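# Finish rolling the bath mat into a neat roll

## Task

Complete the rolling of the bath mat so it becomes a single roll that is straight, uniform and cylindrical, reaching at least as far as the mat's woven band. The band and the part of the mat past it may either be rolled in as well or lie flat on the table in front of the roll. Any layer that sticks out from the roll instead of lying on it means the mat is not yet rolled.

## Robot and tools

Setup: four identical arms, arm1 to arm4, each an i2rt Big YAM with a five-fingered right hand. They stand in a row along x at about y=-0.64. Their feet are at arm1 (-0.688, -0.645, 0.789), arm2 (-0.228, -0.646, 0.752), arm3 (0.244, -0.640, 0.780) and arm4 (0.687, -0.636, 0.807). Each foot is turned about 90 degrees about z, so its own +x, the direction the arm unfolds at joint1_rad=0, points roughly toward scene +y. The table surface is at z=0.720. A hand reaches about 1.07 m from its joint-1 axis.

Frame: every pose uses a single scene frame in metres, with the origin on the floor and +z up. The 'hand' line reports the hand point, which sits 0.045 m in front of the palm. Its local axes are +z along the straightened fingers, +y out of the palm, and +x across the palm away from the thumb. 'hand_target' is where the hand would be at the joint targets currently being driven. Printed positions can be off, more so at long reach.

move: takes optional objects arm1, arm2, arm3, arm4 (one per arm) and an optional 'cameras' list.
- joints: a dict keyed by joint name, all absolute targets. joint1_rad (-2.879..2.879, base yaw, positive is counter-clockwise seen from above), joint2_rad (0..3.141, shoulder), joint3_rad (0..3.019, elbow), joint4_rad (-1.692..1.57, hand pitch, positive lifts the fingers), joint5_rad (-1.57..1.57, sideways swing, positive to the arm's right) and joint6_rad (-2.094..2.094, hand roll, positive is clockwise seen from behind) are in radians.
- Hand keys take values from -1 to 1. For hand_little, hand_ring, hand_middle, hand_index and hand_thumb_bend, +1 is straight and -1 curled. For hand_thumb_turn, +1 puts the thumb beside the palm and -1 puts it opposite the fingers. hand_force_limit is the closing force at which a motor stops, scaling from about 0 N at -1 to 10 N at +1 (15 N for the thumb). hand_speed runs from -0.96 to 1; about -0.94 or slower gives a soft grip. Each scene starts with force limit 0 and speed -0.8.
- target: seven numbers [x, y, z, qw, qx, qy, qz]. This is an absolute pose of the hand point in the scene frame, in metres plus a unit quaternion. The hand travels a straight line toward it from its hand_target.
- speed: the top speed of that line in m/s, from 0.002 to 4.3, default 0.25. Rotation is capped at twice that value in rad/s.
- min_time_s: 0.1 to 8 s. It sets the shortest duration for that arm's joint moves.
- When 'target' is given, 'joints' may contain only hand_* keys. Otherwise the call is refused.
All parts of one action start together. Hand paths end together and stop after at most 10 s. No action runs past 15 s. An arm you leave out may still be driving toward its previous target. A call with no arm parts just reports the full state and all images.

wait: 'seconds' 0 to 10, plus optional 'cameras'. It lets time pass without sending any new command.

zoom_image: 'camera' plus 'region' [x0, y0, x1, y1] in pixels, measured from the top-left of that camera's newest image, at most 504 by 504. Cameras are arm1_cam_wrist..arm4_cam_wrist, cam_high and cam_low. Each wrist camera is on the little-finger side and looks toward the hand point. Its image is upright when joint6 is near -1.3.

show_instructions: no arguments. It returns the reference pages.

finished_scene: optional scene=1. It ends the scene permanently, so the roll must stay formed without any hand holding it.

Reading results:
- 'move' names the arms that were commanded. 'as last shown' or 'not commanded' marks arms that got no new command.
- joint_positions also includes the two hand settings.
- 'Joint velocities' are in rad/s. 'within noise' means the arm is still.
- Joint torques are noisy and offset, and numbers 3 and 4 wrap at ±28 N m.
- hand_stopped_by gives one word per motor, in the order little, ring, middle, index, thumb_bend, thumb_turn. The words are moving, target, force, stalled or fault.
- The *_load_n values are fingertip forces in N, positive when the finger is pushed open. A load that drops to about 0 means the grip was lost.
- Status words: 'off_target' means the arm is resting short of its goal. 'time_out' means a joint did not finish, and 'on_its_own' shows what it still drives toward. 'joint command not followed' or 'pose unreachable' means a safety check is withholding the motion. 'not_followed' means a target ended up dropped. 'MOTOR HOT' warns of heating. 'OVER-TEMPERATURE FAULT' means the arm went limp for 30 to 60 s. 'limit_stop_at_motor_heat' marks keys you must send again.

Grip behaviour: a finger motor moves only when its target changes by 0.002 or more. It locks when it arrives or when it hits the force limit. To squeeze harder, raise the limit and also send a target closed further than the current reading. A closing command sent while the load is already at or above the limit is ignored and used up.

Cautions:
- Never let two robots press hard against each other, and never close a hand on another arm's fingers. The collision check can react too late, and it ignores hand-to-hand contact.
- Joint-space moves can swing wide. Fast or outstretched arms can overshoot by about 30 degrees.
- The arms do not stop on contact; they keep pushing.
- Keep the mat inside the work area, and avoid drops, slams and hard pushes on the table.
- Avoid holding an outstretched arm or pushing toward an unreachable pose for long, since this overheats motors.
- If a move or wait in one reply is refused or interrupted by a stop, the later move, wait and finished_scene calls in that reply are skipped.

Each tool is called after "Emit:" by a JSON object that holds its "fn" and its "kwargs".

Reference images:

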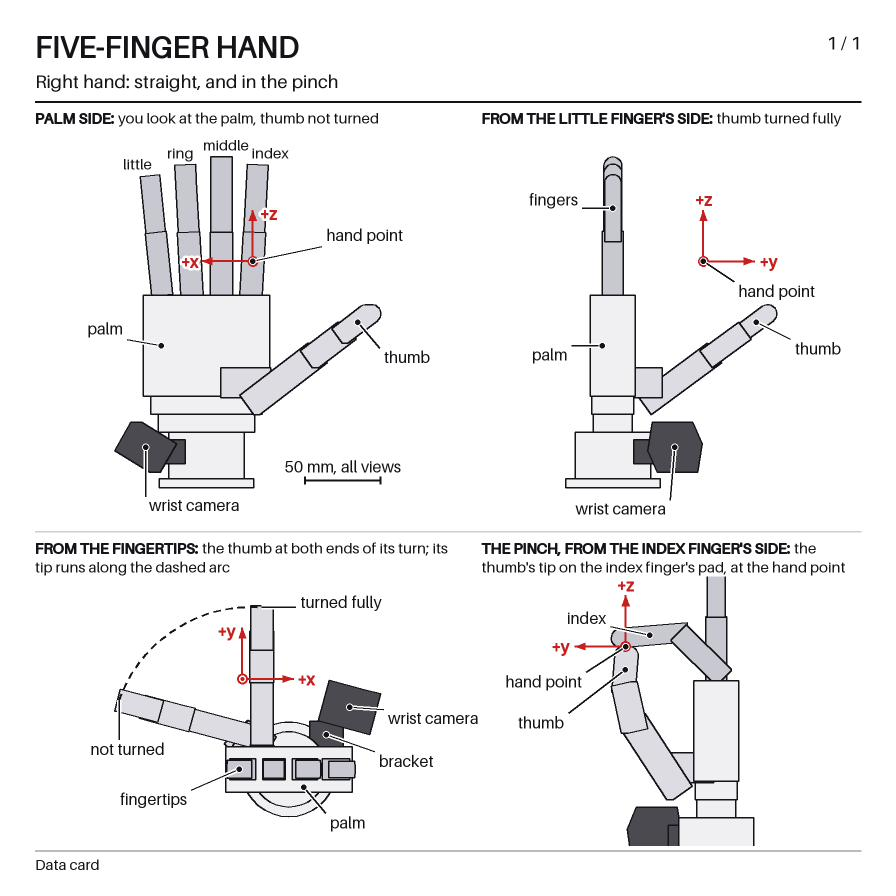

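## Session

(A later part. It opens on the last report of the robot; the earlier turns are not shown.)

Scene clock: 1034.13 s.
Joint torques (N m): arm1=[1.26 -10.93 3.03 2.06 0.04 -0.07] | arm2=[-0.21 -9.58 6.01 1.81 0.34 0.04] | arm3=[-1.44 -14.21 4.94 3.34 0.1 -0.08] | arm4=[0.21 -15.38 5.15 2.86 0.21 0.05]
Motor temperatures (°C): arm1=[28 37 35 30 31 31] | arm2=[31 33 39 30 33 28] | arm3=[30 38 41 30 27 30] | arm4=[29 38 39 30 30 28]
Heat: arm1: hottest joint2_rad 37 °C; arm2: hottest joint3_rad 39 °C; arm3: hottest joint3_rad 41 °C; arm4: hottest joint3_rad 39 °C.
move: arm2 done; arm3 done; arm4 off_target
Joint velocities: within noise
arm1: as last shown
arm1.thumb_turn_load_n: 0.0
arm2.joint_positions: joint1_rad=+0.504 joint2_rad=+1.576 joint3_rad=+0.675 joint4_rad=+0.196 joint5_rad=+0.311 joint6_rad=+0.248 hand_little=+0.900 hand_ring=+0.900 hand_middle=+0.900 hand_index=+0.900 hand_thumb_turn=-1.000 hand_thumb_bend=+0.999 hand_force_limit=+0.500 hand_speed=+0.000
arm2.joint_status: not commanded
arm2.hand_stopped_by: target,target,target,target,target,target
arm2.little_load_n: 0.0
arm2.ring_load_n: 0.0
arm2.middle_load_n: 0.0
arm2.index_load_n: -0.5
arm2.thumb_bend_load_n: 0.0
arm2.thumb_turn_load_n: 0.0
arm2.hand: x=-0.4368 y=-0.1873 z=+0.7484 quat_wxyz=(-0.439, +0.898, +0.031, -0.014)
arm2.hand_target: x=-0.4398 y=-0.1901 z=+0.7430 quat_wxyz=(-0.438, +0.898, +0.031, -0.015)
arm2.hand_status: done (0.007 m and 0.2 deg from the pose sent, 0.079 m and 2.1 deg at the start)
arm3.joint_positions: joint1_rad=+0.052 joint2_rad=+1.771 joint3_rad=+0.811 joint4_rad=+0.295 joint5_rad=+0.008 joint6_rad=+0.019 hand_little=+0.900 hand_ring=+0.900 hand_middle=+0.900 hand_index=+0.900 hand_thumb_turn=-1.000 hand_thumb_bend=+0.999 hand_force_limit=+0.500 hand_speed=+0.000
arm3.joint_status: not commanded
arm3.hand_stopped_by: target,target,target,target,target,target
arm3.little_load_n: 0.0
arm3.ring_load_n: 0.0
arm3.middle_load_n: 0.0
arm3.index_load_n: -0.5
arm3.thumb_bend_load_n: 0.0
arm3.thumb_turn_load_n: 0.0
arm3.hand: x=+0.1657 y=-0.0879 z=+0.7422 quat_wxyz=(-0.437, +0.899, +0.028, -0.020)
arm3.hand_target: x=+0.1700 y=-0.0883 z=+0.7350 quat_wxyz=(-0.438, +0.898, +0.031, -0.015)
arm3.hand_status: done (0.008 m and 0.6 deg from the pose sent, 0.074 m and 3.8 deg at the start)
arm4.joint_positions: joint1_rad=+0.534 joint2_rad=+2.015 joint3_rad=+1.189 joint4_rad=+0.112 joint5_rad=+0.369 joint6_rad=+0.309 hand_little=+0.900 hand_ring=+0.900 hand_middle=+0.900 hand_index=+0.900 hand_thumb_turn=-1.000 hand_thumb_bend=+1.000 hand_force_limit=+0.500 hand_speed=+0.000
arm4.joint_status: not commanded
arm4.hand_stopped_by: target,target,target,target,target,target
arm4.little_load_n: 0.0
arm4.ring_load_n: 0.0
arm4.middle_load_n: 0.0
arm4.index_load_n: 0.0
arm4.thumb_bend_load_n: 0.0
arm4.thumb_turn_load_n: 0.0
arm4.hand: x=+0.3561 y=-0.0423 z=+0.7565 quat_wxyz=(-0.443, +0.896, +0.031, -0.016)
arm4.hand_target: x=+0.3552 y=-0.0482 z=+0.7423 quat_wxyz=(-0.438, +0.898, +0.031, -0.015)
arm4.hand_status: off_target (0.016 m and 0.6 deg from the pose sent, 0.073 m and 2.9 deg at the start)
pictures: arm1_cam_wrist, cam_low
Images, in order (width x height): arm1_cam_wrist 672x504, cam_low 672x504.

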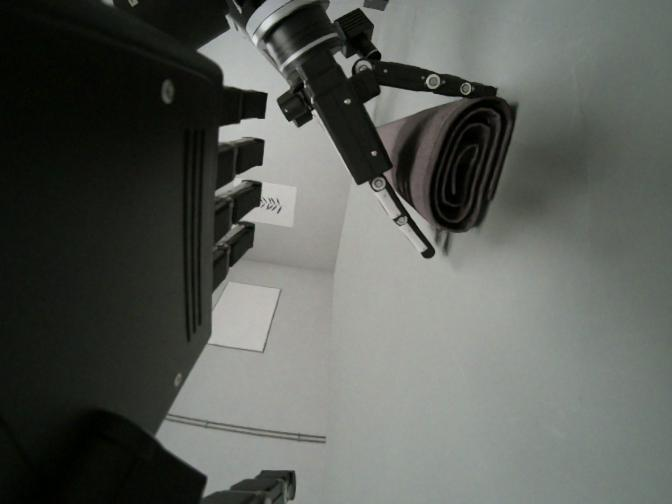

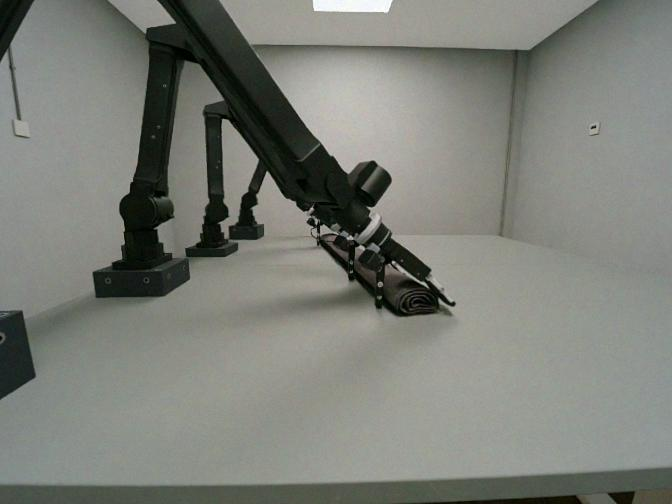

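Emit:
{"fn": "move", "kwargs": {"arm2": {"target": [-0.44, -0.184, 0.743, 0.4381, -0.8983, -0.0314, 0.0153], "speed": 0.03, "joints": {"hand_little": 0.42, "hand_ring": 0.42, "hand_middle": 0.42, "hand_index": 0.42, "hand_thumb_bend": 0.8, "hand_speed": -0.8}}, "arm3": {"target": [0.17, -0.082, 0.735, 0.4381, -0.8983, -0.0314, 0.0153], "speed": 0.03, "joints": {"hand_little": 0.42, "hand_ring": 0.42, "hand_middle": 0.42, "hand_index": 0.42, "hand_thumb_bend": 0.8, "hand_speed": -0.8}}, "arm4": {"target": [0.355, -0.042, 0.742, 0.4381, -0.8983, -0.0314, 0.0153], "speed": 0.03, "joints": {"hand_little": 0.42, "hand_ring": 0.42, "hand_middle": 0.42, "hand_index": 0.42, "hand_thumb_bend": 0.8, "hand_speed": -0.8}}, "cameras": ["arm1_cam_wrist", "cam_low"]}}

Scene clock: 1036.40 s.
Joint torques (N m): arm1=[1.61 -11.11 3.04 2.11 0.03 0.01] | arm2=[-0.79 -9.29 7.13 0.7 0.2 0.02] | arm3=[-1.49 -13.39 6.15 2.21 0.07 0] | arm4=[-0.5 -15.44 6.53 1.59 -0.02 -0.05]
Motor temperatures (°C): arm1=[28 37 35 30 31 31] | arm2=[31 33 39 30 33 28] | arm3=[30 38 41 30 27 30] | arm4=[29 38 39 31 30 28]
Heat: arm1: hottest joint2_rad 37 °C; arm2: hottest joint3_rad 39 °C; arm3: hottest joint3_rad 41 °C; arm4: hottest joint3_rad 39 °C.
move: arm2 done; arm3 off_target; arm4 off_target
Joint velocities: within noise
arm1: as last shown
arm1.ring_load_n: -0.5
arm1.thumb_turn_load_n: -0.5
arm2.joint_positions: joint1_rad=+0.504 joint2_rad=+1.578 joint3_rad=+0.676 joint4_rad=+0.217 joint5_rad=+0.310 joint6_rad=+0.248 hand_little=+0.420 hand_ring=+0.420 hand_middle=+0.421 hand_index=+0.420 hand_thumb_turn=-1.000 hand_thumb_bend=+0.801 hand_force_limit=+0.500 hand_speed=-0.800
arm2.joint_status: all done
arm2.hand_stopped_by: target,target,target,target,target,target
arm2.little_load_n: 1.5
arm2.ring_load_n: 0.0
arm2.middle_load_n: 3.0
arm2.index_load_n: 0.0
arm2.thumb_bend_load_n: 1.5
arm2.thumb_turn_load_n: 0.5
arm2.hand: x=-0.4390 y=-0.1832 z=+0.7516 quat_wxyz=(-0.447, +0.894, +0.029, -0.018)
arm2.hand_target: x=-0.4398 y=-0.1842 z=+0.7431 quat_wxyz=(-0.438, +0.898, +0.031, -0.015)
arm2.hand_status: done (0.009 m and 1.2 deg from the pose sent, 0.007 m and 0.2 deg at the start)
arm3.joint_positions: joint1_rad=+0.052 joint2_rad=+1.773 joint3_rad=+0.811 joint4_rad=+0.315 joint5_rad=+0.008 joint6_rad=+0.011 hand_little=+0.421 hand_ring=+0.420 hand_middle=+0.421 hand_index=+0.420 hand_thumb_turn=-1.000 hand_thumb_bend=+0.802 hand_force_limit=+0.500 hand_speed=-0.800
arm3.joint_status: all done
arm3.hand_stopped_by: target,target,target,target,target,target
arm3.little_load_n: 3.5
arm3.ring_load_n: 1.0
arm3.middle_load_n: 3.0
arm3.index_load_n: 0.0
arm3.thumb_bend_load_n: 2.5
arm3.thumb_turn_load_n: 1.0
arm3.hand: x=+0.1659 y=-0.0840 z=+0.7445 quat_wxyz=(-0.445, +0.895, +0.032, -0.018)
arm3.hand_target: x=+0.1700 y=-0.0824 z=+0.7351 quat_wxyz=(-0.438, +0.898, +0.031, -0.015)
arm3.hand_status: off_target (0.011 m and 1.0 deg from the pose sent, 0.010 m and 0.7 deg at the start)
arm4.joint_positions: joint1_rad=+0.534 joint2_rad=+2.016 joint3_rad=+1.189 joint4_rad=+0.133 joint5_rad=+0.371 joint6_rad=+0.309 hand_little=+0.420 hand_ring=+0.420 hand_middle=+0.421 hand_index=+0.420 hand_thumb_turn=-1.000 hand_thumb_bend=+0.801 hand_force_limit=+0.500 hand_speed=-0.800
arm4.joint_status: all done
arm4.hand_stopped_by: target,target,target,target,target,target
arm4.little_load_n: 0.0
arm4.ring_load_n: 0.5
arm4.middle_load_n: 4.5
arm4.index_load_n: 0.0
arm4.thumb_bend_load_n: 1.5
arm4.thumb_turn_load_n: 0.5
arm4.hand: x=+0.3542 y=-0.0385 z=+0.7597 quat_wxyz=(-0.451, +0.892, +0.028, -0.020)
arm4.hand_target: x=+0.3553 y=-0.0423 z=+0.7425 quat_wxyz=(-0.438, +0.898, +0.031, -0.015)
arm4.hand_status: off_target (0.018 m and 1.8 deg from the pose sent, 0.014 m and 0.6 deg at the start)
Images, in order (width x height): arm1_cam_wrist 672x504, cam_low 672x504.

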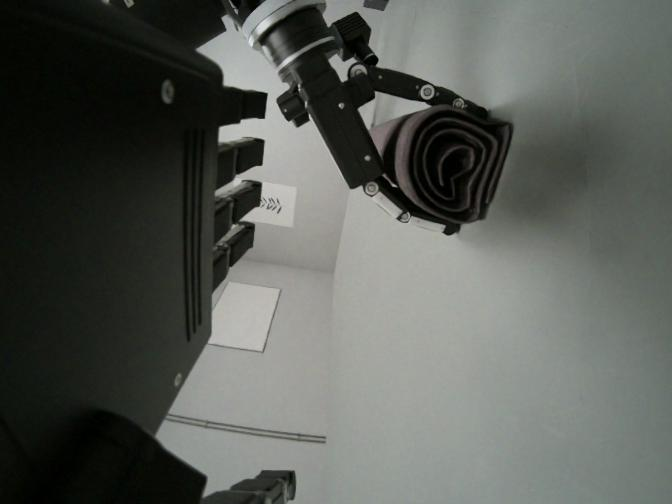

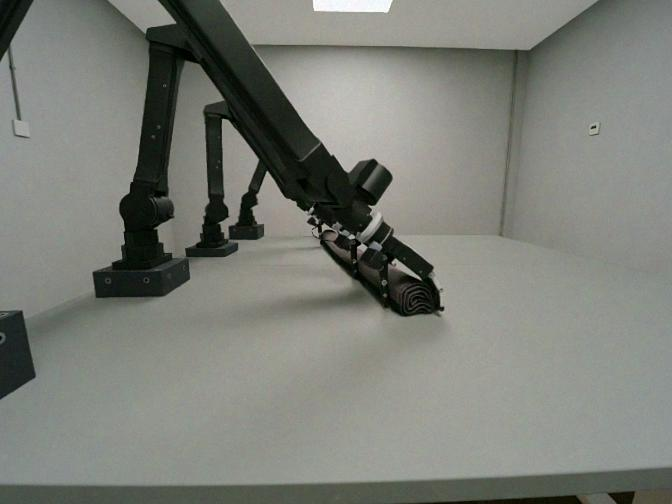

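Emit:
{"fn": "move", "kwargs": {"arm2": {"joints": {"hand_little": 0.2, "hand_ring": 0.2, "hand_middle": 0.2, "hand_index": 0.2, "hand_thumb_bend": 0.6, "hand_speed": -0.8}}, "arm3": {"joints": {"hand_little": 0.2, "hand_ring": 0.2, "hand_middle": 0.2, "hand_index": 0.2, "hand_thumb_bend": 0.6, "hand_speed": -0.8}}, "arm4": {"joints": {"hand_little": 0.2, "hand_ring": 0.2, "hand_middle": 0.2, "hand_index": 0.2, "hand_thumb_bend": 0.6, "hand_speed": -0.8}}, "cameras": ["arm1_cam_wrist", "cam_low"]}}

Emit:
{"fn": "zoom_image", "kwargs": {"camera": "arm1_cam_wrist", "region": [330, 70, 530, 250]}}

Emit:
{"fn": "zoom_image", "kwargs": {"camera": "cam_low", "region": [370, 240, 480, 340]}}

Scene clock: 1037.97 s.
Joint torques (N m): arm1=[1.38 -11.4 3.04 2.17 0.03 -0.01] | arm2=[-0.5 -10.64 6.74 0.87 0.1 0.02] | arm3=[-1.44 -13.51 5.87 2.07 0.17 0.14] | arm4=[0.03 -15.62 6.43 1.46 -0.13 -0.01]
Motor temperatures (°C): arm1=[28 37 35 30 31 31] | arm2=[31 33 39 30 33 28] | arm3=[30 38 41 30 27 30] | arm4=[29 38 39 30 30 28]
Heat: arm1: hottest joint2_rad 37 °C; arm2: hottest joint3_rad 39 °C; arm3: hottest joint3_rad 41 °C; arm4: hottest joint3_rad 39 °C.
move: arm2 done; arm3 done; arm4 done
Joint velocities: within noise
arm1.joint_positions: joint1_rad=+0.160 joint2_rad=+1.969 joint3_rad=+0.709 joint4_rad=+1.215 joint5_rad=+1.520 joint6_rad=+0.035 hand_little=+1.000 hand_ring=+1.000 hand_middle=+1.000 hand_index=+1.000 hand_thumb_turn=+1.000 hand_thumb_bend=+1.000 hand_force_limit=+0.500 hand_speed=+0.000
arm1.joint_status: not commanded
arm1.hand_stopped_by: target,target,target,target,target,target
arm1.little_load_n: 0.0
arm1.ring_load_n: 0.0
arm1.middle_load_n: 0.0
arm1.index_load_n: -0.5
arm1.thumb_bend_load_n: 0.0
arm1.thumb_turn_load_n: 0.0
arm1.hand: x=-0.5545 y=-0.1625 z=+0.8138 quat_wxyz=(-0.539, +0.545, -0.452, +0.456)
arm1.hand_target: x=-0.5550 y=-0.1649 z=+0.8151 quat_wxyz=(-0.542, +0.542, -0.455, +0.454)
arm1.hand_status: not commanded
arm2.joint_positions: joint1_rad=+0.504 joint2_rad=+1.578 joint3_rad=+0.680 joint4_rad=+0.220 joint5_rad=+0.310 joint6_rad=+0.248 hand_little=+0.201 hand_ring=+0.200 hand_middle=+0.201 hand_index=+0.200 hand_thumb_turn=-1.000 hand_thumb_bend=+0.602 hand_force_limit=+0.500 hand_speed=-0.800
arm2.joint_status: all done
arm2.hand_stopped_by: target,target,target,target,target,target
arm2.little_load_n: 3.0
arm2.ring_load_n: 0.5
arm2.middle_load_n: 3.0
arm2.index_load_n: 0.0
arm2.thumb_bend_load_n: 2.5
arm2.thumb_turn_load_n: 0.5
arm2.hand: x=-0.4400 y=-0.1811 z=+0.7535 quat_wxyz=(-0.450, +0.892, +0.029, -0.019)
arm2.hand_target: x=-0.4398 y=-0.1842 z=+0.7431 quat_wxyz=(-0.438, +0.898, +0.031, -0.015)
arm2.hand_status: not commanded
arm3.joint_positions: joint1_rad=+0.052 joint2_rad=+1.773 joint3_rad=+0.815 joint4_rad=+0.318 joint5_rad=+0.006 joint6_rad=-0.003 hand_little=+0.201 hand_ring=+0.201 hand_middle=+0.201 hand_index=+0.200 hand_thumb_turn=-1.000 hand_thumb_bend=+0.607 hand_force_limit=+0.500 hand_speed=-0.800
arm3.joint_status: all done
arm3.hand_stopped_by: target,target,target,target,target,target
arm3.little_load_n: 6.5
arm3.ring_load_n: 2.5
arm3.middle_load_n: 3.0
arm3.index_load_n: 1.5
arm3.thumb_bend_load_n: 9.0
arm3.thumb_turn_load_n: 4.0
arm3.hand: x=+0.1660 y=-0.0813 z=+0.7466 quat_wxyz=(-0.449, +0.893, +0.038, -0.017)
arm3.hand_target: x=+0.1700 y=-0.0824 z=+0.7351 quat_wxyz=(-0.438, +0.898, +0.031, -0.015)
arm3.hand_status: not commanded
arm4.joint_positions: joint1_rad=+0.534 joint2_rad=+2.015 joint3_rad=+1.189 joint4_rad=+0.140 joint5_rad=+0.372 joint6_rad=+0.309 hand_little=+0.200 hand_ring=+0.201 hand_middle=+0.201 hand_index=+0.200 hand_thumb_turn=-1.000 hand_thumb_bend=+0.605 hand_force_limit=+0.500 hand_speed=-0.800
arm4.joint_status: all done
arm4.hand_stopped_by: target,target,target,target,target,target
arm4.little_load_n: 0.0
arm4.ring_load_n: 2.5
arm4.middle_load_n: 3.0
arm4.index_load_n: 0.0
arm4.thumb_bend_load_n: 5.5
arm4.thumb_turn_load_n: 1.5
arm4.hand: x=+0.3536 y=-0.0369 z=+0.7617 quat_wxyz=(-0.454, +0.890, +0.027, -0.021)
arm4.hand_target: x=+0.3551 y=-0.0424 z=+0.7424 quat_wxyz=(-0.438, +0.898, +0.031, -0.015)
arm4.hand_status: not commanded
Images, in order (width x height): arm1_cam_wrist 672x504, cam_low 672x504.

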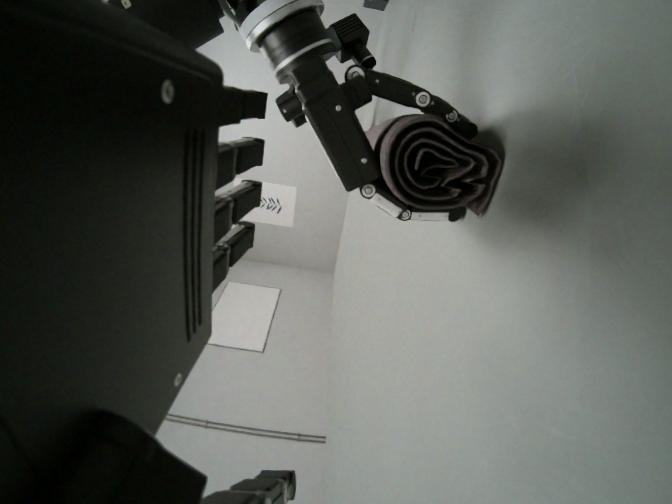

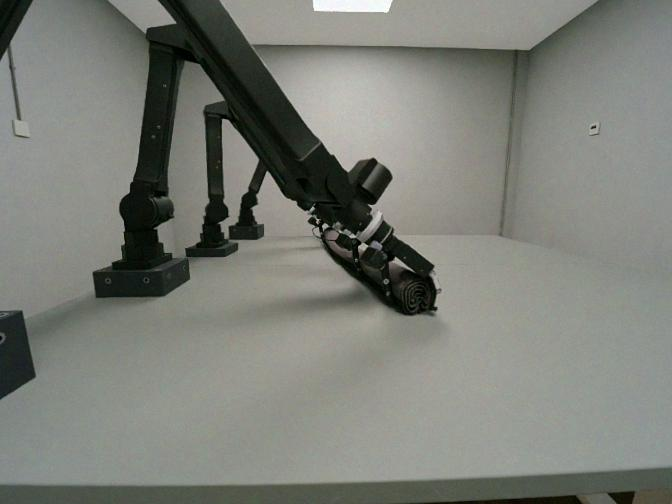

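Scaled by 2.520 from the camera's image (finer frame: 960x720).

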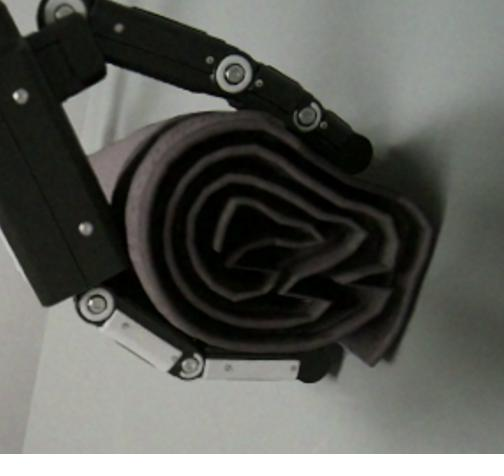

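Scaled by 4.582 from the camera's image (finer frame: 960x720).

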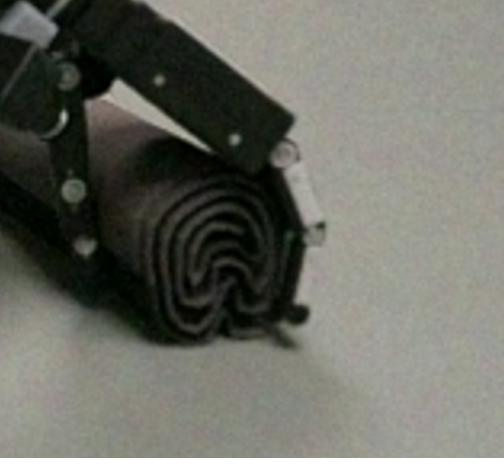

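Emit:
{"fn": "move", "kwargs": {"arm2": {"joints": {"hand_little": 0.45, "hand_ring": 0.45, "hand_middle": 0.45, "hand_index": 0.45, "hand_thumb_bend": 0.82, "hand_speed": -0.85}}, "arm3": {"joints": {"hand_little": 0.45, "hand_ring": 0.45, "hand_middle": 0.45, "hand_index": 0.45, "hand_thumb_bend": 0.82, "hand_speed": -0.85}}, "arm4": {"joints": {"hand_little": 0.45, "hand_ring": 0.45, "hand_middle": 0.45, "hand_index": 0.45, "hand_thumb_bend": 0.82, "hand_speed": -0.85}}}}

Emit:
{"fn": "move", "kwargs": {"arm2": {"joints": {"hand_little": 0.75, "hand_ring": 0.75, "hand_middle": 0.75, "hand_index": 0.75, "hand_thumb_bend": 1.0, "hand_speed": -0.8}}, "arm3": {"joints": {"hand_little": 0.75, "hand_ring": 0.75, "hand_middle": 0.75, "hand_index": 0.75, "hand_thumb_bend": 1.0, "hand_speed": -0.8}}, "arm4": {"joints": {"hand_little": 0.75, "hand_ring": 0.75, "hand_middle": 0.75, "hand_index": 0.75, "hand_thumb_bend": 1.0, "hand_speed": -0.8}}}}

Emit:
{"fn": "move", "kwargs": {"arm2": {"target": [-0.44, -0.171, 0.84, 0.4381, -0.8983, -0.0314, 0.0153], "speed": 0.12, "joints": {"hand_little": 0.9, "hand_ring": 0.9, "hand_middle": 0.9, "hand_index": 0.9, "hand_speed": 0.0}}, "arm3": {"target": [0.17, -0.069, 0.84, 0.4381, -0.8983, -0.0314, 0.0153], "speed": 0.12, "joints": {"hand_little": 0.9, "hand_ring": 0.9, "hand_middle": 0.9, "hand_index": 0.9, "hand_speed": 0.0}}, "arm4": {"target": [0.355, -0.027, 0.84, 0.4381, -0.8983, -0.0314, 0.0153], "speed": 0.12, "joints": {"hand_little": 0.9, "hand_ring": 0.9, "hand_middle": 0.9, "hand_index": 0.9, "hand_speed": 0.0}}, "cameras": ["arm1_cam_wrist", "cam_low", "cam_high"]}}

Emit:
{"fn": "zoom_image", "kwargs": {"camera": "arm1_cam_wrist", "region": [330, 70, 530, 250]}}

Emit:
{"fn": "zoom_image", "kwargs": {"camera": "cam_low", "region": [370, 240, 480, 340]}}

Emit:
{"fn": "zoom_image", "kwargs": {"camera": "cam_high", "region": [180, 160, 480, 310]}}

Scene clock: 1040.33 s.
Joint torques (N m): arm1=[0.56 -11.4 3 1.95 0 0.01] | arm2=[-0.73 -9.52 6.94 0.95 0.13 0.02] | arm3=[-1.44 -13.8 5.83 2.07 0.16 0.15] | arm4=[-0.79 -15.03 6.41 1.39 0.03 -0.07]
Motor temperatures (°C): arm1=[28 37 35 30 31 31] | arm2=[31 33 39 30 33 28] | arm3=[30 38 41 30 27 30] | arm4=[29 38 39 30 30 28]
Heat: arm1: hottest joint2_rad 37 °C; arm2: hottest joint3_rad 39 °C; arm3: hottest joint3_rad 41 °C; arm4: hottest joint3_rad 39 °C.
move: arm2 done; arm3 done; arm4 done
Joint velocities: within noise
arm1: as last shown
arm1.middle_load_n: -0.5
arm1.thumb_turn_load_n: -0.5
arm2.joint_positions: joint1_rad=+0.504 joint2_rad=+1.580 joint3_rad=+0.680 joint4_rad=+0.218 joint5_rad=+0.310 joint6_rad=+0.248 hand_little=+0.450 hand_ring=+0.450 hand_middle=+0.450 hand_index=+0.450 hand_thumb_turn=-1.000 hand_thumb_bend=+0.820 hand_force_limit=+0.500 hand_speed=-0.850
arm2.joint_status: all done
arm2.hand_stopped_by: target,target,target,target,target,target
arm2.little_load_n: 0.0
arm2.ring_load_n: 0.0
arm2.middle_load_n: -0.5
arm2.index_load_n: 0.0
arm2.thumb_bend_load_n: 0.0
arm2.thumb_turn_load_n: 0.0
arm2.hand: x=-0.4398 y=-0.1816 z=+0.7525 quat_wxyz=(-0.449, +0.893, +0.029, -0.018)
arm2.hand_target: x=-0.4398 y=-0.1842 z=+0.7432 quat_wxyz=(-0.438, +0.898, +0.031, -0.015)
arm2.hand_status: not commanded
arm3.joint_positions: joint1_rad=+0.052 joint2_rad=+1.775 joint3_rad=+0.815 joint4_rad=+0.318 joint5_rad=+0.006 joint6_rad=-0.004 hand_little=+0.450 hand_ring=+0.450 hand_middle=+0.450 hand_index=+0.450 hand_thumb_turn=-1.000 hand_thumb_bend=+0.820 hand_force_limit=+0.500 hand_speed=-0.850
arm3.joint_status: all done
arm3.hand_stopped_by: target,target,target,target,target,target
arm3.little_load_n: 0.5
arm3.ring_load_n: 0.0
arm3.middle_load_n: 0.0
arm3.index_load_n: 0.0
arm3.thumb_bend_load_n: 0.5
arm3.thumb_turn_load_n: 0.0
arm3.hand: x=+0.1661 y=-0.0818 z=+0.7451 quat_wxyz=(-0.448, +0.893, +0.039, -0.016)
arm3.hand_target: x=+0.1700 y=-0.0824 z=+0.7351 quat_wxyz=(-0.438, +0.898, +0.031, -0.015)
arm3.hand_status: not commanded
arm4.joint_positions: joint1_rad=+0.534 joint2_rad=+2.015 joint3_rad=+1.189 joint4_rad=+0.136 joint5_rad=+0.369 joint6_rad=+0.310 hand_little=+0.450 hand_ring=+0.450 hand_middle=+0.450 hand_index=+0.450 hand_thumb_turn=-1.000 hand_thumb_bend=+0.820 hand_force_limit=+0.500 hand_speed=-0.850
arm4.joint_status: all done
arm4.hand_stopped_by: target,target,target,target,target,target
arm4.little_load_n: 0.0
arm4.ring_load_n: 0.0
arm4.middle_load_n: 0.0
arm4.index_load_n: 0.0
arm4.thumb_bend_load_n: 0.0
arm4.thumb_turn_load_n: 0.0
arm4.hand: x=+0.3533 y=-0.0379 z=+0.7610 quat_wxyz=(-0.452, +0.891, +0.028, -0.022)
arm4.hand_target: x=+0.3551 y=-0.0424 z=+0.7424 quat_wxyz=(-0.438, +0.898, +0.031, -0.015)
arm4.hand_status: not commanded
pictures: none

Scene clock: 1041.47 s.
Joint torques (N m): arm1=[1.9 -11.58 3.06 2.21 0.06 0.02] | arm2=[-0.91 -10.46 6.8 0.9 0.2 0.03] | arm3=[-1.55 -14.27 5.81 2.09 0.11 0.15] | arm4=[-0.5 -16.03 6.38 1.48 0.1 -0.09]
Motor temperatures (°C): arm1=[28 37 35 30 31 31] | arm2=[31 33 39 30 33 28] | arm3=[30 38 41 30 27 30] | arm4=[29 38 39 30 30 28]
Heat: arm1: hottest joint2_rad 37 °C; arm2: hottest joint3_rad 39 °C; arm3: hottest joint3_rad 41 °C; arm4: hottest joint3_rad 39 °C.
move: arm2 done; arm3 done; arm4 done
Joint velocities: within noise
arm1: as last shown
arm1.middle_load_n: 0.0
arm1.index_load_n: 0.0
arm2.joint_positions: joint1_rad=+0.504 joint2_rad=+1.587 joint3_rad=+0.680 joint4_rad=+0.217 joint5_rad=+0.308 joint6_rad=+0.251 hand_little=+0.750 hand_ring=+0.750 hand_middle=+0.750 hand_index=+0.750 hand_thumb_turn=-1.000 hand_thumb_bend=+0.999 hand_force_limit=+0.500 hand_speed=-0.800
arm2.joint_status: all done
arm2.hand_stopped_by: target,target,target,target,target,target
arm2.little_load_n: 0.0
arm2.ring_load_n: 0.0
arm2.middle_load_n: 0.0
arm2.index_load_n: 0.0
arm2.thumb_bend_load_n: -1.5
arm2.thumb_turn_load_n: 1.0
arm2.hand: x=-0.4397 y=-0.1828 z=+0.7487 quat_wxyz=(-0.445, +0.895, +0.029, -0.018)
arm2.hand_target: x=-0.4398 y=-0.1842 z=+0.7430 quat_wxyz=(-0.438, +0.898, +0.031, -0.015)
arm2.hand_status: not commanded
arm3.joint_positions: joint1_rad=+0.052 joint2_rad=+1.780 joint3_rad=+0.815 joint4_rad=+0.318 joint5_rad=+0.007 joint6_rad=-0.004 hand_little=+0.750 hand_ring=+0.750 hand_middle=+0.750 hand_index=+0.750 hand_thumb_turn=-1.000 hand_thumb_bend=+0.999 hand_force_limit=+0.500 hand_speed=-0.800
arm3.joint_status: all done
arm3.hand_stopped_by: target,target,target,target,target,target
arm3.little_load_n: 0.0
arm3.ring_load_n: 0.0
arm3.middle_load_n: 0.5
arm3.index_load_n: 0.0
arm3.thumb_bend_load_n: -1.0
arm3.thumb_turn_load_n: 0.0
arm3.hand: x=+0.1664 y=-0.0825 z=+0.7426 quat_wxyz=(-0.446, +0.894, +0.039, -0.016)
arm3.hand_target: x=+0.1700 y=-0.0824 z=+0.7351 quat_wxyz=(-0.438, +0.898, +0.031, -0.015)
arm3.hand_status: not commanded
arm4.joint_positions: joint1_rad=+0.534 joint2_rad=+2.020 joint3_rad=+1.189 joint4_rad=+0.135 joint5_rad=+0.367 joint6_rad=+0.310 hand_little=+0.750 hand_ring=+0.750 hand_middle=+0.750 hand_index=+0.750 hand_thumb_turn=-1.000 hand_thumb_bend=+1.000 hand_force_limit=+0.500 hand_speed=-0.800
arm4.joint_status: all done
arm4.hand_stopped_by: target,target,target,target,target,target
arm4.little_load_n: 0.0
arm4.ring_load_n: 0.0
arm4.middle_load_n: 0.0
arm4.index_load_n: 0.0
arm4.thumb_bend_load_n: 0.0
arm4.thumb_turn_load_n: 0.0
arm4.hand: x=+0.3535 y=-0.0392 z=+0.7572 quat_wxyz=(-0.449, +0.893, +0.029, -0.021)
arm4.hand_target: x=+0.3552 y=-0.0425 z=+0.7423 quat_wxyz=(-0.438, +0.898, +0.031, -0.015)
arm4.hand_status: not commanded
pictures: none

Scene clock: 1043.13 s.
Joint torques (N m): arm1=[1.44 -11.34 3.12 2.11 0.05 -0.04] | arm2=[-1.67 -11.4 11.84 0.94 0.14 -0.04] | arm3=[-1.73 -16.73 10.1 1.85 0.06 0.14] | arm4=[-1.38 -18.37 10.4 1.57 0.08 -0.19]
Motor temperatures (°C): arm1=[28 37 35 30 31 31] | arm2=[31 33 39 30 33 28] | arm3=[30 38 41 30 27 30] | arm4=[29 38 39 30 30 28]
Heat: arm1: hottest joint2_rad 37 °C; arm2: hottest joint3_rad 39 °C; arm3: hottest joint3_rad 41 °C; arm4: hottest joint3_rad 39 °C.
move: arm2 off_target; arm3 off_target; arm4 off_target
Joint velocities: within noise
arm1: as last shown
arm2.joint_positions: joint1_rad=+0.499 joint2_rad=+1.419 joint3_rad=+0.774 joint4_rad=-0.103 joint5_rad=+0.299 joint6_rad=+0.249 hand_little=+0.900 hand_ring=+0.900 hand_middle=+0.900 hand_index=+0.900 hand_thumb_turn=-1.000 hand_thumb_bend=+0.999 hand_force_limit=+0.500 hand_speed=+0.000
arm2.joint_status: all done
arm2.hand_stopped_by: target,target,target,target,target,target
arm2.little_load_n: 0.0
arm2.ring_load_n: 0.0
arm2.middle_load_n: 0.0
arm2.index_load_n: 0.0
arm2.thumb_bend_load_n: 0.0
arm2.thumb_turn_load_n: 0.0
arm2.hand: x=-0.4361 y=-0.1892 z=+0.8166 quat_wxyz=(-0.419, +0.907, +0.035, -0.010)
arm2.hand_target: x=-0.4396 y=-0.1719 z=+0.8403 quat_wxyz=(-0.438, +0.898, +0.031, -0.015)
arm2.hand_status: off_target (0.030 m and 2.5 deg from the pose sent, 0.092 m and 1.0 deg at the start)
arm3.joint_positions: joint1_rad=+0.052 joint2_rad=+1.612 joint3_rad=+0.880 joint4_rad=+0.008 joint5_rad=+0.007 joint6_rad=-0.003 hand_little=+0.900 hand_ring=+0.900 hand_middle=+0.900 hand_index=+0.900 hand_thumb_turn=-1.000 hand_thumb_bend=+0.999 hand_force_limit=+0.500 hand_speed=+0.000
arm3.joint_status: all done
arm3.hand_stopped_by: target,target,target,target,target,target
arm3.little_load_n: 0.0
arm3.ring_load_n: 0.0
arm3.middle_load_n: -0.5
arm3.index_load_n: 0.0
arm3.thumb_bend_load_n: 0.0
arm3.thumb_turn_load_n: 0.0
arm3.hand: x=+0.1674 y=-0.0942 z=+0.8076 quat_wxyz=(-0.411, +0.911, +0.040, -0.014)
arm3.hand_target: x=+0.1702 y=-0.0707 z=+0.8405 quat_wxyz=(-0.438, +0.898, +0.032, -0.015)
arm3.hand_status: off_target (0.041 m and 3.5 deg from the pose sent, 0.098 m and 1.3 deg at the start)
arm4.joint_positions: joint1_rad=+0.527 joint2_rad=+1.907 joint3_rad=+1.234 joint4_rad=-0.097 joint5_rad=+0.359 joint6_rad=+0.310 hand_little=+0.900 hand_ring=+0.900 hand_middle=+0.900 hand_index=+0.900 hand_thumb_turn=-1.000 hand_thumb_bend=+1.000 hand_force_limit=+0.500 hand_speed=+0.000
arm4.joint_status: all done
arm4.hand_stopped_by: target,target,target,target,target,target
arm4.little_load_n: 0.0
arm4.ring_load_n: 0.0
arm4.middle_load_n: 0.0
arm4.index_load_n: 0.0
arm4.thumb_bend_load_n: 0.0
arm4.thumb_turn_load_n: 0.0
arm4.hand: x=+0.3621 y=-0.0477 z=+0.8119 quat_wxyz=(-0.419, +0.907, +0.035, -0.007)
arm4.hand_target: x=+0.3559 y=-0.0282 z=+0.8404 quat_wxyz=(-0.438, +0.898, +0.031, -0.015)
arm4.hand_status: off_target (0.036 m and 2.6 deg from the pose sent, 0.084 m and 1.6 deg at the start)
pictures: arm1_cam_wrist, cam_high, cam_low
Images, in order (width x height): arm1_cam_wrist 672x504, cam_high 672x504, cam_low 672x504.

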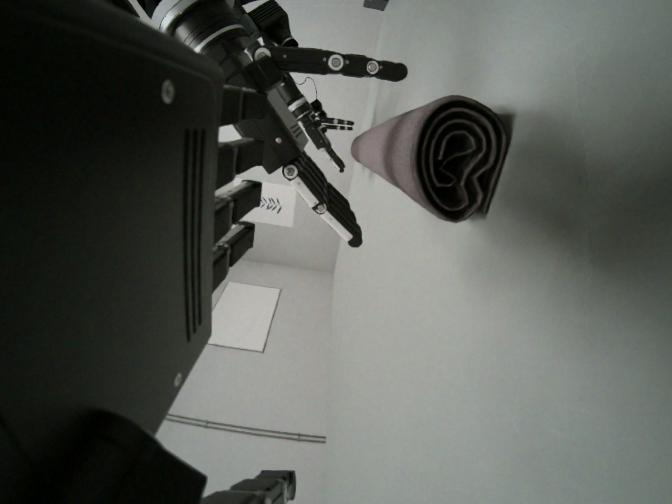

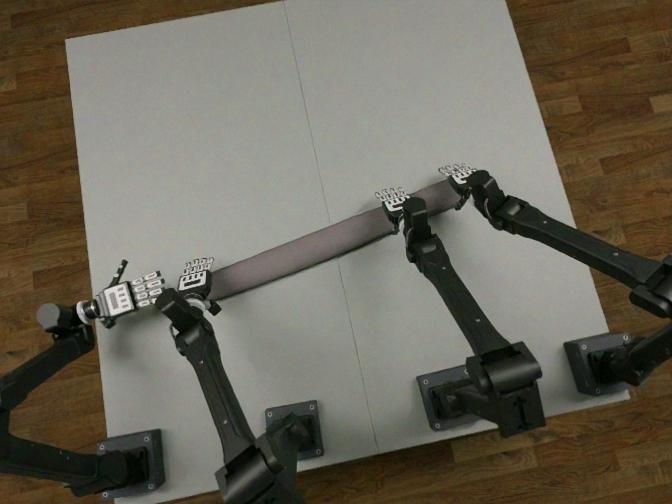

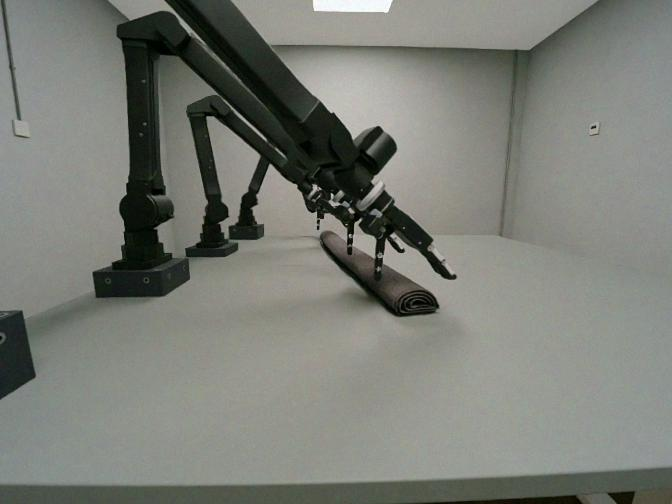

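Scaled by 2.520 from the camera's image (finer frame: 960x720).

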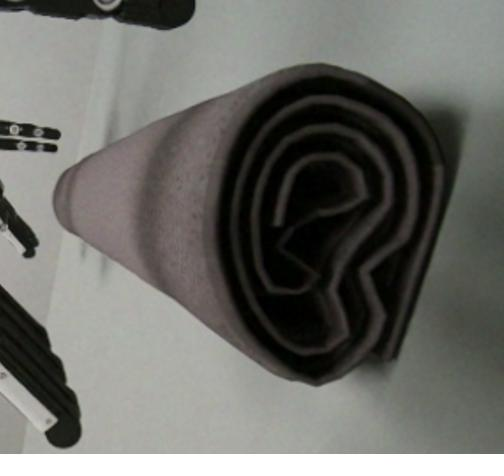

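Scaled by 4.582 from the camera's image (finer frame: 960x720).

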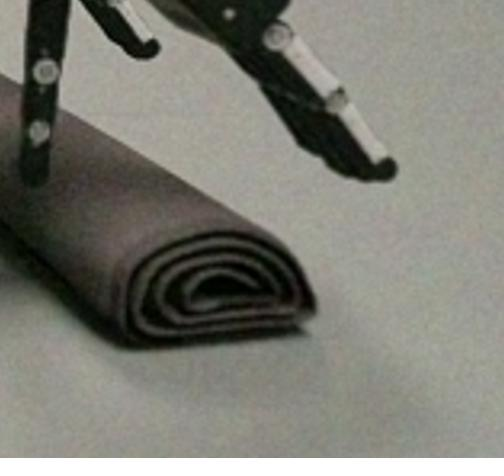

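Scaled by 1.680 from the camera's image (finer frame: 960x720).

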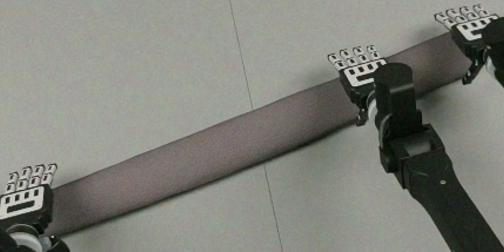

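Emit:
{"fn": "move", "kwargs": {"arm2": {"target": [-0.44, -0.18, 0.92, 0.4381, -0.8983, -0.0314, 0.0153], "speed": 0.12}, "arm3": {"target": [0.17, -0.08, 0.92, 0.4381, -0.8983, -0.0314, 0.0153], "speed": 0.12}, "arm4": {"target": [0.355, -0.04, 0.92, 0.4381, -0.8983, -0.0314, 0.0153], "speed": 0.12}}}

Emit:
{"fn": "move", "kwargs": {"arm2": {"target": [-0.36, -0.30, 0.95, 0.4381, -0.8983, -0.0314, 0.0153], "speed": 0.15}, "arm3": {"target": [0.17, -0.24, 0.95, 0.4381, -0.8983, -0.0314, 0.0153], "speed": 0.15}, "arm4": {"target": [0.45, -0.22, 0.95, 0.4381, -0.8983, -0.0314, 0.0153], "speed": 0.15}, "cameras": ["all"]}}

Emit:
{"fn": "zoom_image", "kwargs": {"camera": "cam_high", "region": [180, 160, 480, 310]}}

Emit:
{"fn": "zoom_image", "kwargs": {"camera": "cam_low", "region": [300, 220, 460, 340]}}

Scene clock: 1045.67 s.
Joint torques (N m): arm1=[1.2 -10.87 3 2.04 0.04 -0.01] | arm2=[-1.26 -10.7 13.3 1.01 0.35 -0.06] | arm3=[-1.49 -15.56 11.6 1.83 0.11 0.15] | arm4=[-0.21 -17.26 11.49 1.5 0.26 -0.09]
Motor temperatures (°C): arm1=[28 37 35 30 31 31] | arm2=[31 33 39 30 33 28] | arm3=[30 38 41 30 27 30] | arm4=[29 38 40 30 30 28]
Heat: arm1: hottest joint2_rad 37 °C; arm2: hottest joint3_rad 39 °C; arm3: hottest joint3_rad 41 °C; arm4: hottest joint3_rad 40 °C.
move: arm2 off_target; arm3 off_target; arm4 off_target
Joint velocities: within noise
arm1: as last shown
arm1.thumb_bend_load_n: 0.5
arm1.thumb_turn_load_n: 0.0
arm2.joint_positions: joint1_rad=+0.499 joint2_rad=+1.288 joint3_rad=+0.882 joint4_rad=-0.348 joint5_rad=+0.302 joint6_rad=+0.249 hand_little=+0.900 hand_ring=+0.900 hand_middle=+0.900 hand_index=+0.900 hand_thumb_turn=-1.000 hand_thumb_bend=+0.999 hand_force_limit=+0.500 hand_speed=+0.000
arm2.joint_status: not commanded
arm2.hand_stopped_by: target,target,target,target,target,target
arm2.little_load_n: 0.0
arm2.ring_load_n: 0.0
arm2.middle_load_n: 0.0
arm2.index_load_n: 0.0
arm2.thumb_bend_load_n: 0.0
arm2.thumb_turn_load_n: 0.0
arm2.hand: x=-0.4327 y=-0.1945 z=+0.8924 quat_wxyz=(-0.417, +0.908, +0.035, -0.007)
arm2.hand_target: x=-0.4396 y=-0.1811 z=+0.9202 quat_wxyz=(-0.438, +0.898, +0.031, -0.015)
arm2.hand_status: off_target (0.032 m and 2.8 deg from the pose sent, 0.104 m and 2.5 deg at the start)
arm3.joint_positions: joint1_rad=+0.052 joint2_rad=+1.465 joint3_rad=+0.950 joint4_rad=-0.215 joint5_rad=+0.007 joint6_rad=-0.003 hand_little=+0.900 hand_ring=+0.900 hand_middle=+0.900 hand_index=+0.900 hand_thumb_turn=-1.000 hand_thumb_bend=+0.999 hand_force_limit=+0.500 hand_speed=+0.000
arm3.joint_status: not commanded
arm3.hand_stopped_by: target,target,target,target,target,target
arm3.little_load_n: 0.0
arm3.ring_load_n: -0.5
arm3.middle_load_n: 0.0
arm3.index_load_n: 0.0
arm3.thumb_bend_load_n: 0.0
arm3.thumb_turn_load_n: 0.0
arm3.hand: x=+0.1683 y=-0.1033 z=+0.8816 quat_wxyz=(-0.408, +0.912, +0.040, -0.014)
arm3.hand_target: x=+0.1702 y=-0.0820 z=+0.9204 quat_wxyz=(-0.438, +0.898, +0.032, -0.015)
arm3.hand_status: off_target (0.045 m and 4.0 deg from the pose sent, 0.113 m and 3.5 deg at the start)
arm4.joint_positions: joint1_rad=+0.527 joint2_rad=+1.777 joint3_rad=+1.277 joint4_rad=-0.279 joint5_rad=+0.362 joint6_rad=+0.310 hand_little=+0.900 hand_ring=+0.900 hand_middle=+0.900 hand_index=+0.900 hand_thumb_turn=-1.000 hand_thumb_bend=+1.000 hand_force_limit=+0.500 hand_speed=+0.000
arm4.joint_status: not commanded
arm4.hand_stopped_by: target,target,target,target,target,target
arm4.little_load_n: 0.0
arm4.ring_load_n: 0.0
arm4.middle_load_n: 0.0
arm4.index_load_n: 0.0
arm4.thumb_bend_load_n: 0.0
arm4.thumb_turn_load_n: 0.0
arm4.hand: x=+0.3678 y=-0.0566 z=+0.8872 quat_wxyz=(-0.416, +0.909, +0.035, -0.004)
arm4.hand_target: x=+0.3559 y=-0.0414 z=+0.9205 quat_wxyz=(-0.438, +0.898, +0.031, -0.016)
arm4.hand_status: off_target (0.039 m and 3.1 deg from the pose sent, 0.108 m and 2.6 deg at the start)
pictures: none

Scene clock: 1047.80 s.
Joint torques (N m): arm1=[1.73 -11.52 3.17 2.17 -0.04 0.01] | arm2=[-1.55 -4.31 9.4 1.11 0.11 -0.18] | arm3=[0.38 -7.65 7.94 1.87 0.15 0.22] | arm4=[-0.21 -8.88 6.94 1.63 0.27 0.06]
Motor temperatures (°C): arm1=[28 37 35 30 31 31] | arm2=[31 33 39 30 33 28] | arm3=[30 38 41 30 27 30] | arm4=[29 38 40 30 30 28]
Heat: arm1: hottest joint2_rad 37 °C; arm2: hottest joint3_rad 39 °C; arm3: hottest joint3_rad 41 °C; arm4: hottest joint3_rad 40 °C.
move: arm2 done; arm3 done; arm4 done
Joint velocities: within noise
arm1: as last shown
arm1.thumb_bend_load_n: 0.0
arm1.thumb_turn_load_n: -0.5
arm2.joint_positions: joint1_rad=+0.436 joint2_rad=+0.834 joint3_rad=+0.714 joint4_rad=-0.570 joint5_rad=+0.250 joint6_rad=+0.208 hand_little=+0.900 hand_ring=+0.900 hand_middle=+0.900 hand_index=+0.900 hand_thumb_turn=-1.000 hand_thumb_bend=+0.999 hand_force_limit=+0.500 hand_speed=+0.000
arm2.joint_status: not commanded
arm2.hand_stopped_by: target,target,target,target,target,target
arm2.little_load_n: 0.0
arm2.ring_load_n: 0.0
arm2.middle_load_n: 0.0
arm2.index_load_n: 0.0
arm2.thumb_bend_load_n: 0.0
arm2.thumb_turn_load_n: 0.0
arm2.hand: x=-0.3640 y=-0.2988 z=+0.9504 quat_wxyz=(-0.439, +0.898, +0.030, -0.019)
arm2.hand_target: x=-0.3601 y=-0.3000 z=+0.9501 quat_wxyz=(-0.438, +0.898, +0.031, -0.015)
arm2.hand_status: done (0.004 m and 0.4 deg from the pose sent, 0.140 m and 2.8 deg at the start)
arm3.joint_positions: joint1_rad=+0.075 joint2_rad=+0.978 joint3_rad=+0.710 joint4_rad=-0.396 joint5_rad=+0.041 joint6_rad=+0.017 hand_little=+0.900 hand_ring=+0.900 hand_middle=+0.900 hand_index=+0.900 hand_thumb_turn=-1.000 hand_thumb_bend=+0.999 hand_force_limit=+0.500 hand_speed=+0.000
arm3.joint_status: not commanded
arm3.hand_stopped_by: target,target,target,target,target,target
arm3.little_load_n: 0.0
arm3.ring_load_n: -0.5
arm3.middle_load_n: 0.0
arm3.index_load_n: 0.0
arm3.thumb_bend_load_n: 0.0
arm3.thumb_turn_load_n: 0.0
arm3.hand: x=+0.1758 y=-0.2350 z=+0.9480 quat_wxyz=(-0.438, +0.898, +0.032, -0.010)
arm3.hand_target: x=+0.1701 y=-0.2399 z=+0.9499 quat_wxyz=(-0.438, +0.898, +0.031, -0.015)
arm3.hand_status: done (0.008 m and 0.6 deg from the pose sent, 0.153 m and 4.0 deg at the start)
arm4.joint_positions: joint1_rad=+0.555 joint2_rad=+1.236 joint3_rad=+0.831 joint4_rad=-0.317 joint5_rad=+0.386 joint6_rad=+0.323 hand_little=+0.900 hand_ring=+0.900 hand_middle=+0.900 hand_index=+0.900 hand_thumb_turn=-1.000 hand_thumb_bend=+1.000 hand_force_limit=+0.500 hand_speed=+0.000
arm4.joint_status: not commanded
arm4.hand_stopped_by: target,target,target,target,target,target
arm4.little_load_n: 0.0
arm4.ring_load_n: 0.0
arm4.middle_load_n: 0.0
arm4.index_load_n: 0.0
arm4.thumb_bend_load_n: 0.0
arm4.thumb_turn_load_n: 0.0
arm4.hand: x=+0.4495 y=-0.2121 z=+0.9527 quat_wxyz=(-0.442, +0.896, +0.031, -0.015)
arm4.hand_target: x=+0.4500 y=-0.2198 z=+0.9500 quat_wxyz=(-0.438, +0.898, +0.031, -0.015)
arm4.hand_status: done (0.008 m and 0.5 deg from the pose sent, 0.193 m and 3.2 deg at the start)
pictures: arm1_cam_wrist, arm2_cam_wrist, arm3_cam_wrist, arm4_cam_wrist, cam_high, cam_low
Images, in order (width x height): arm1_cam_wrist 672x504, arm2_cam_wrist 672x504, arm3_cam_wrist 672x504, arm4_cam_wrist 672x504, cam_high 672x504, cam_low 672x504.

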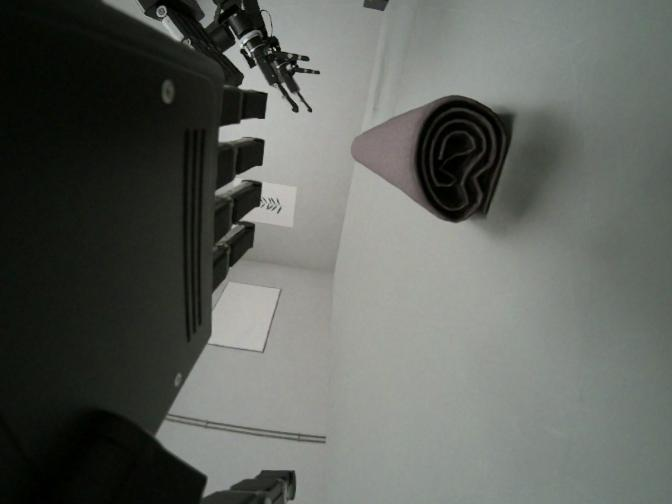

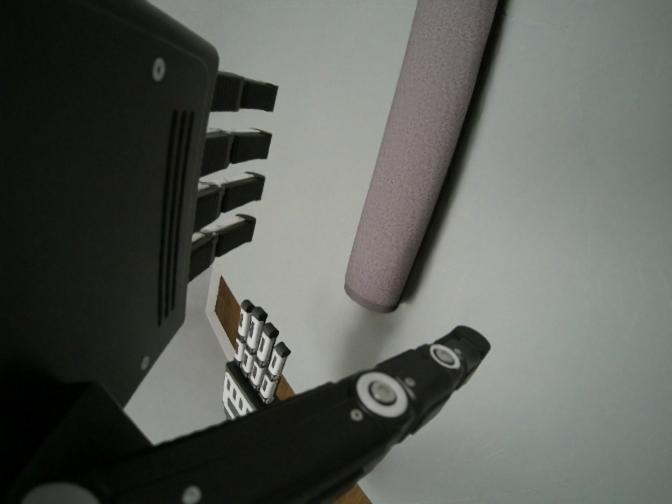

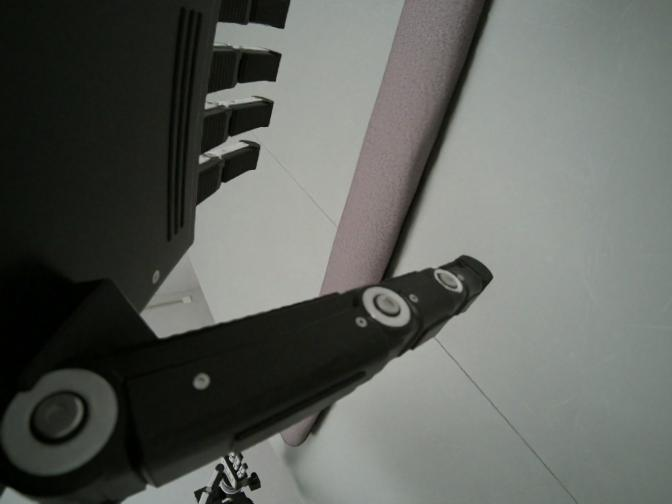

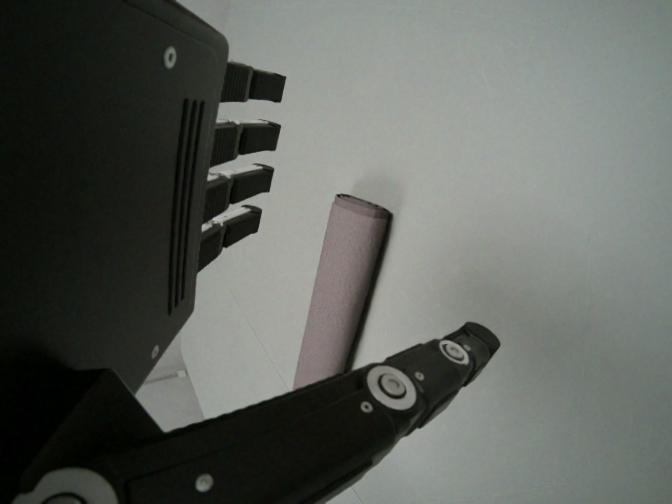

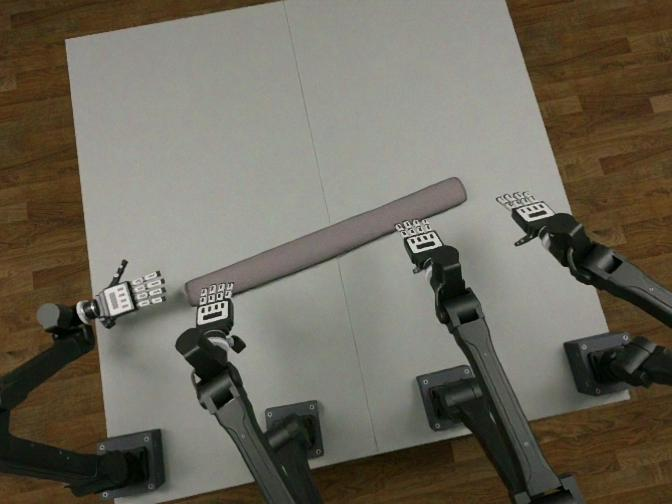

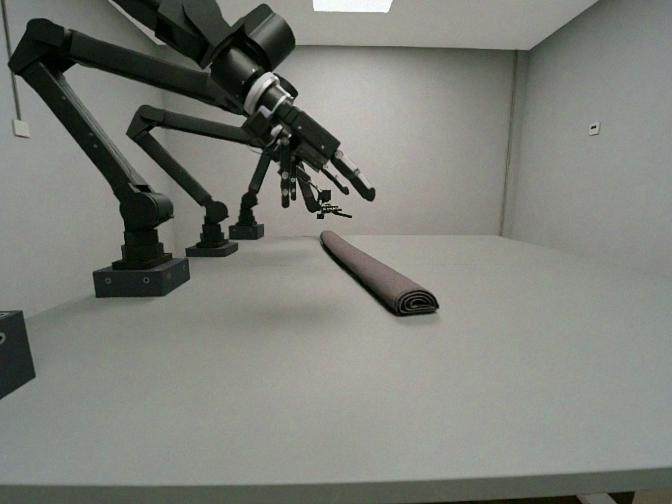

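Scaled by 1.680 from the camera's image (finer frame: 960x720).

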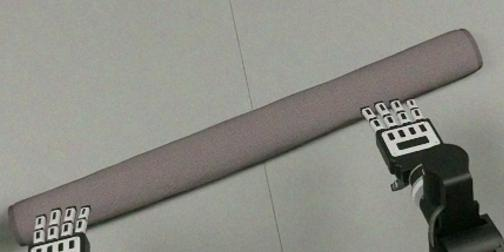

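Scaled by 3.150 from the camera's image (finer frame: 960x720).

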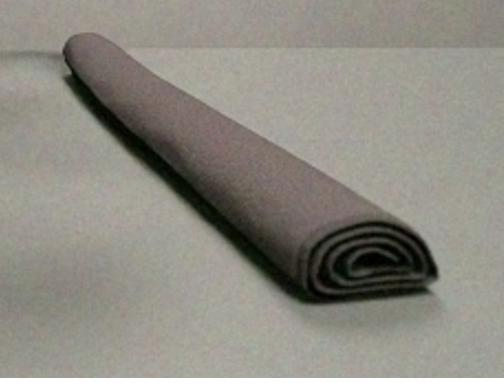

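Emit:
{"fn": "zoom_image", "kwargs": {"camera": "arm1_cam_wrist", "region": [390, 80, 530, 240]}}

Emit:
{"fn": "zoom_image", "kwargs": {"camera": "cam_low", "region": [380, 270, 450, 330]}}

Emit:
{"fn": "zoom_image", "kwargs": {"camera": "arm4_cam_wrist", "region": [290, 170, 430, 400]}}

Scaled by 3.150 from the camera's image (finer frame: 960x720).

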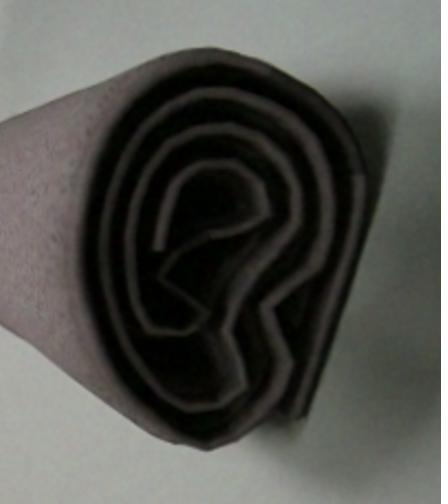

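Scaled by 7.200 from the camera's image (finer frame: 960x720).

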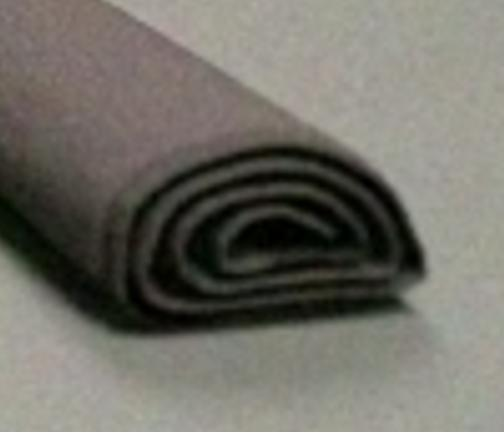

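Scaled by 2.191 from the camera's image (finer frame: 960x720).

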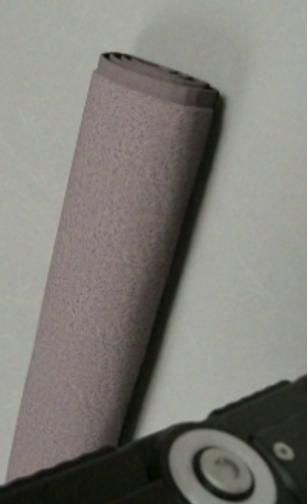

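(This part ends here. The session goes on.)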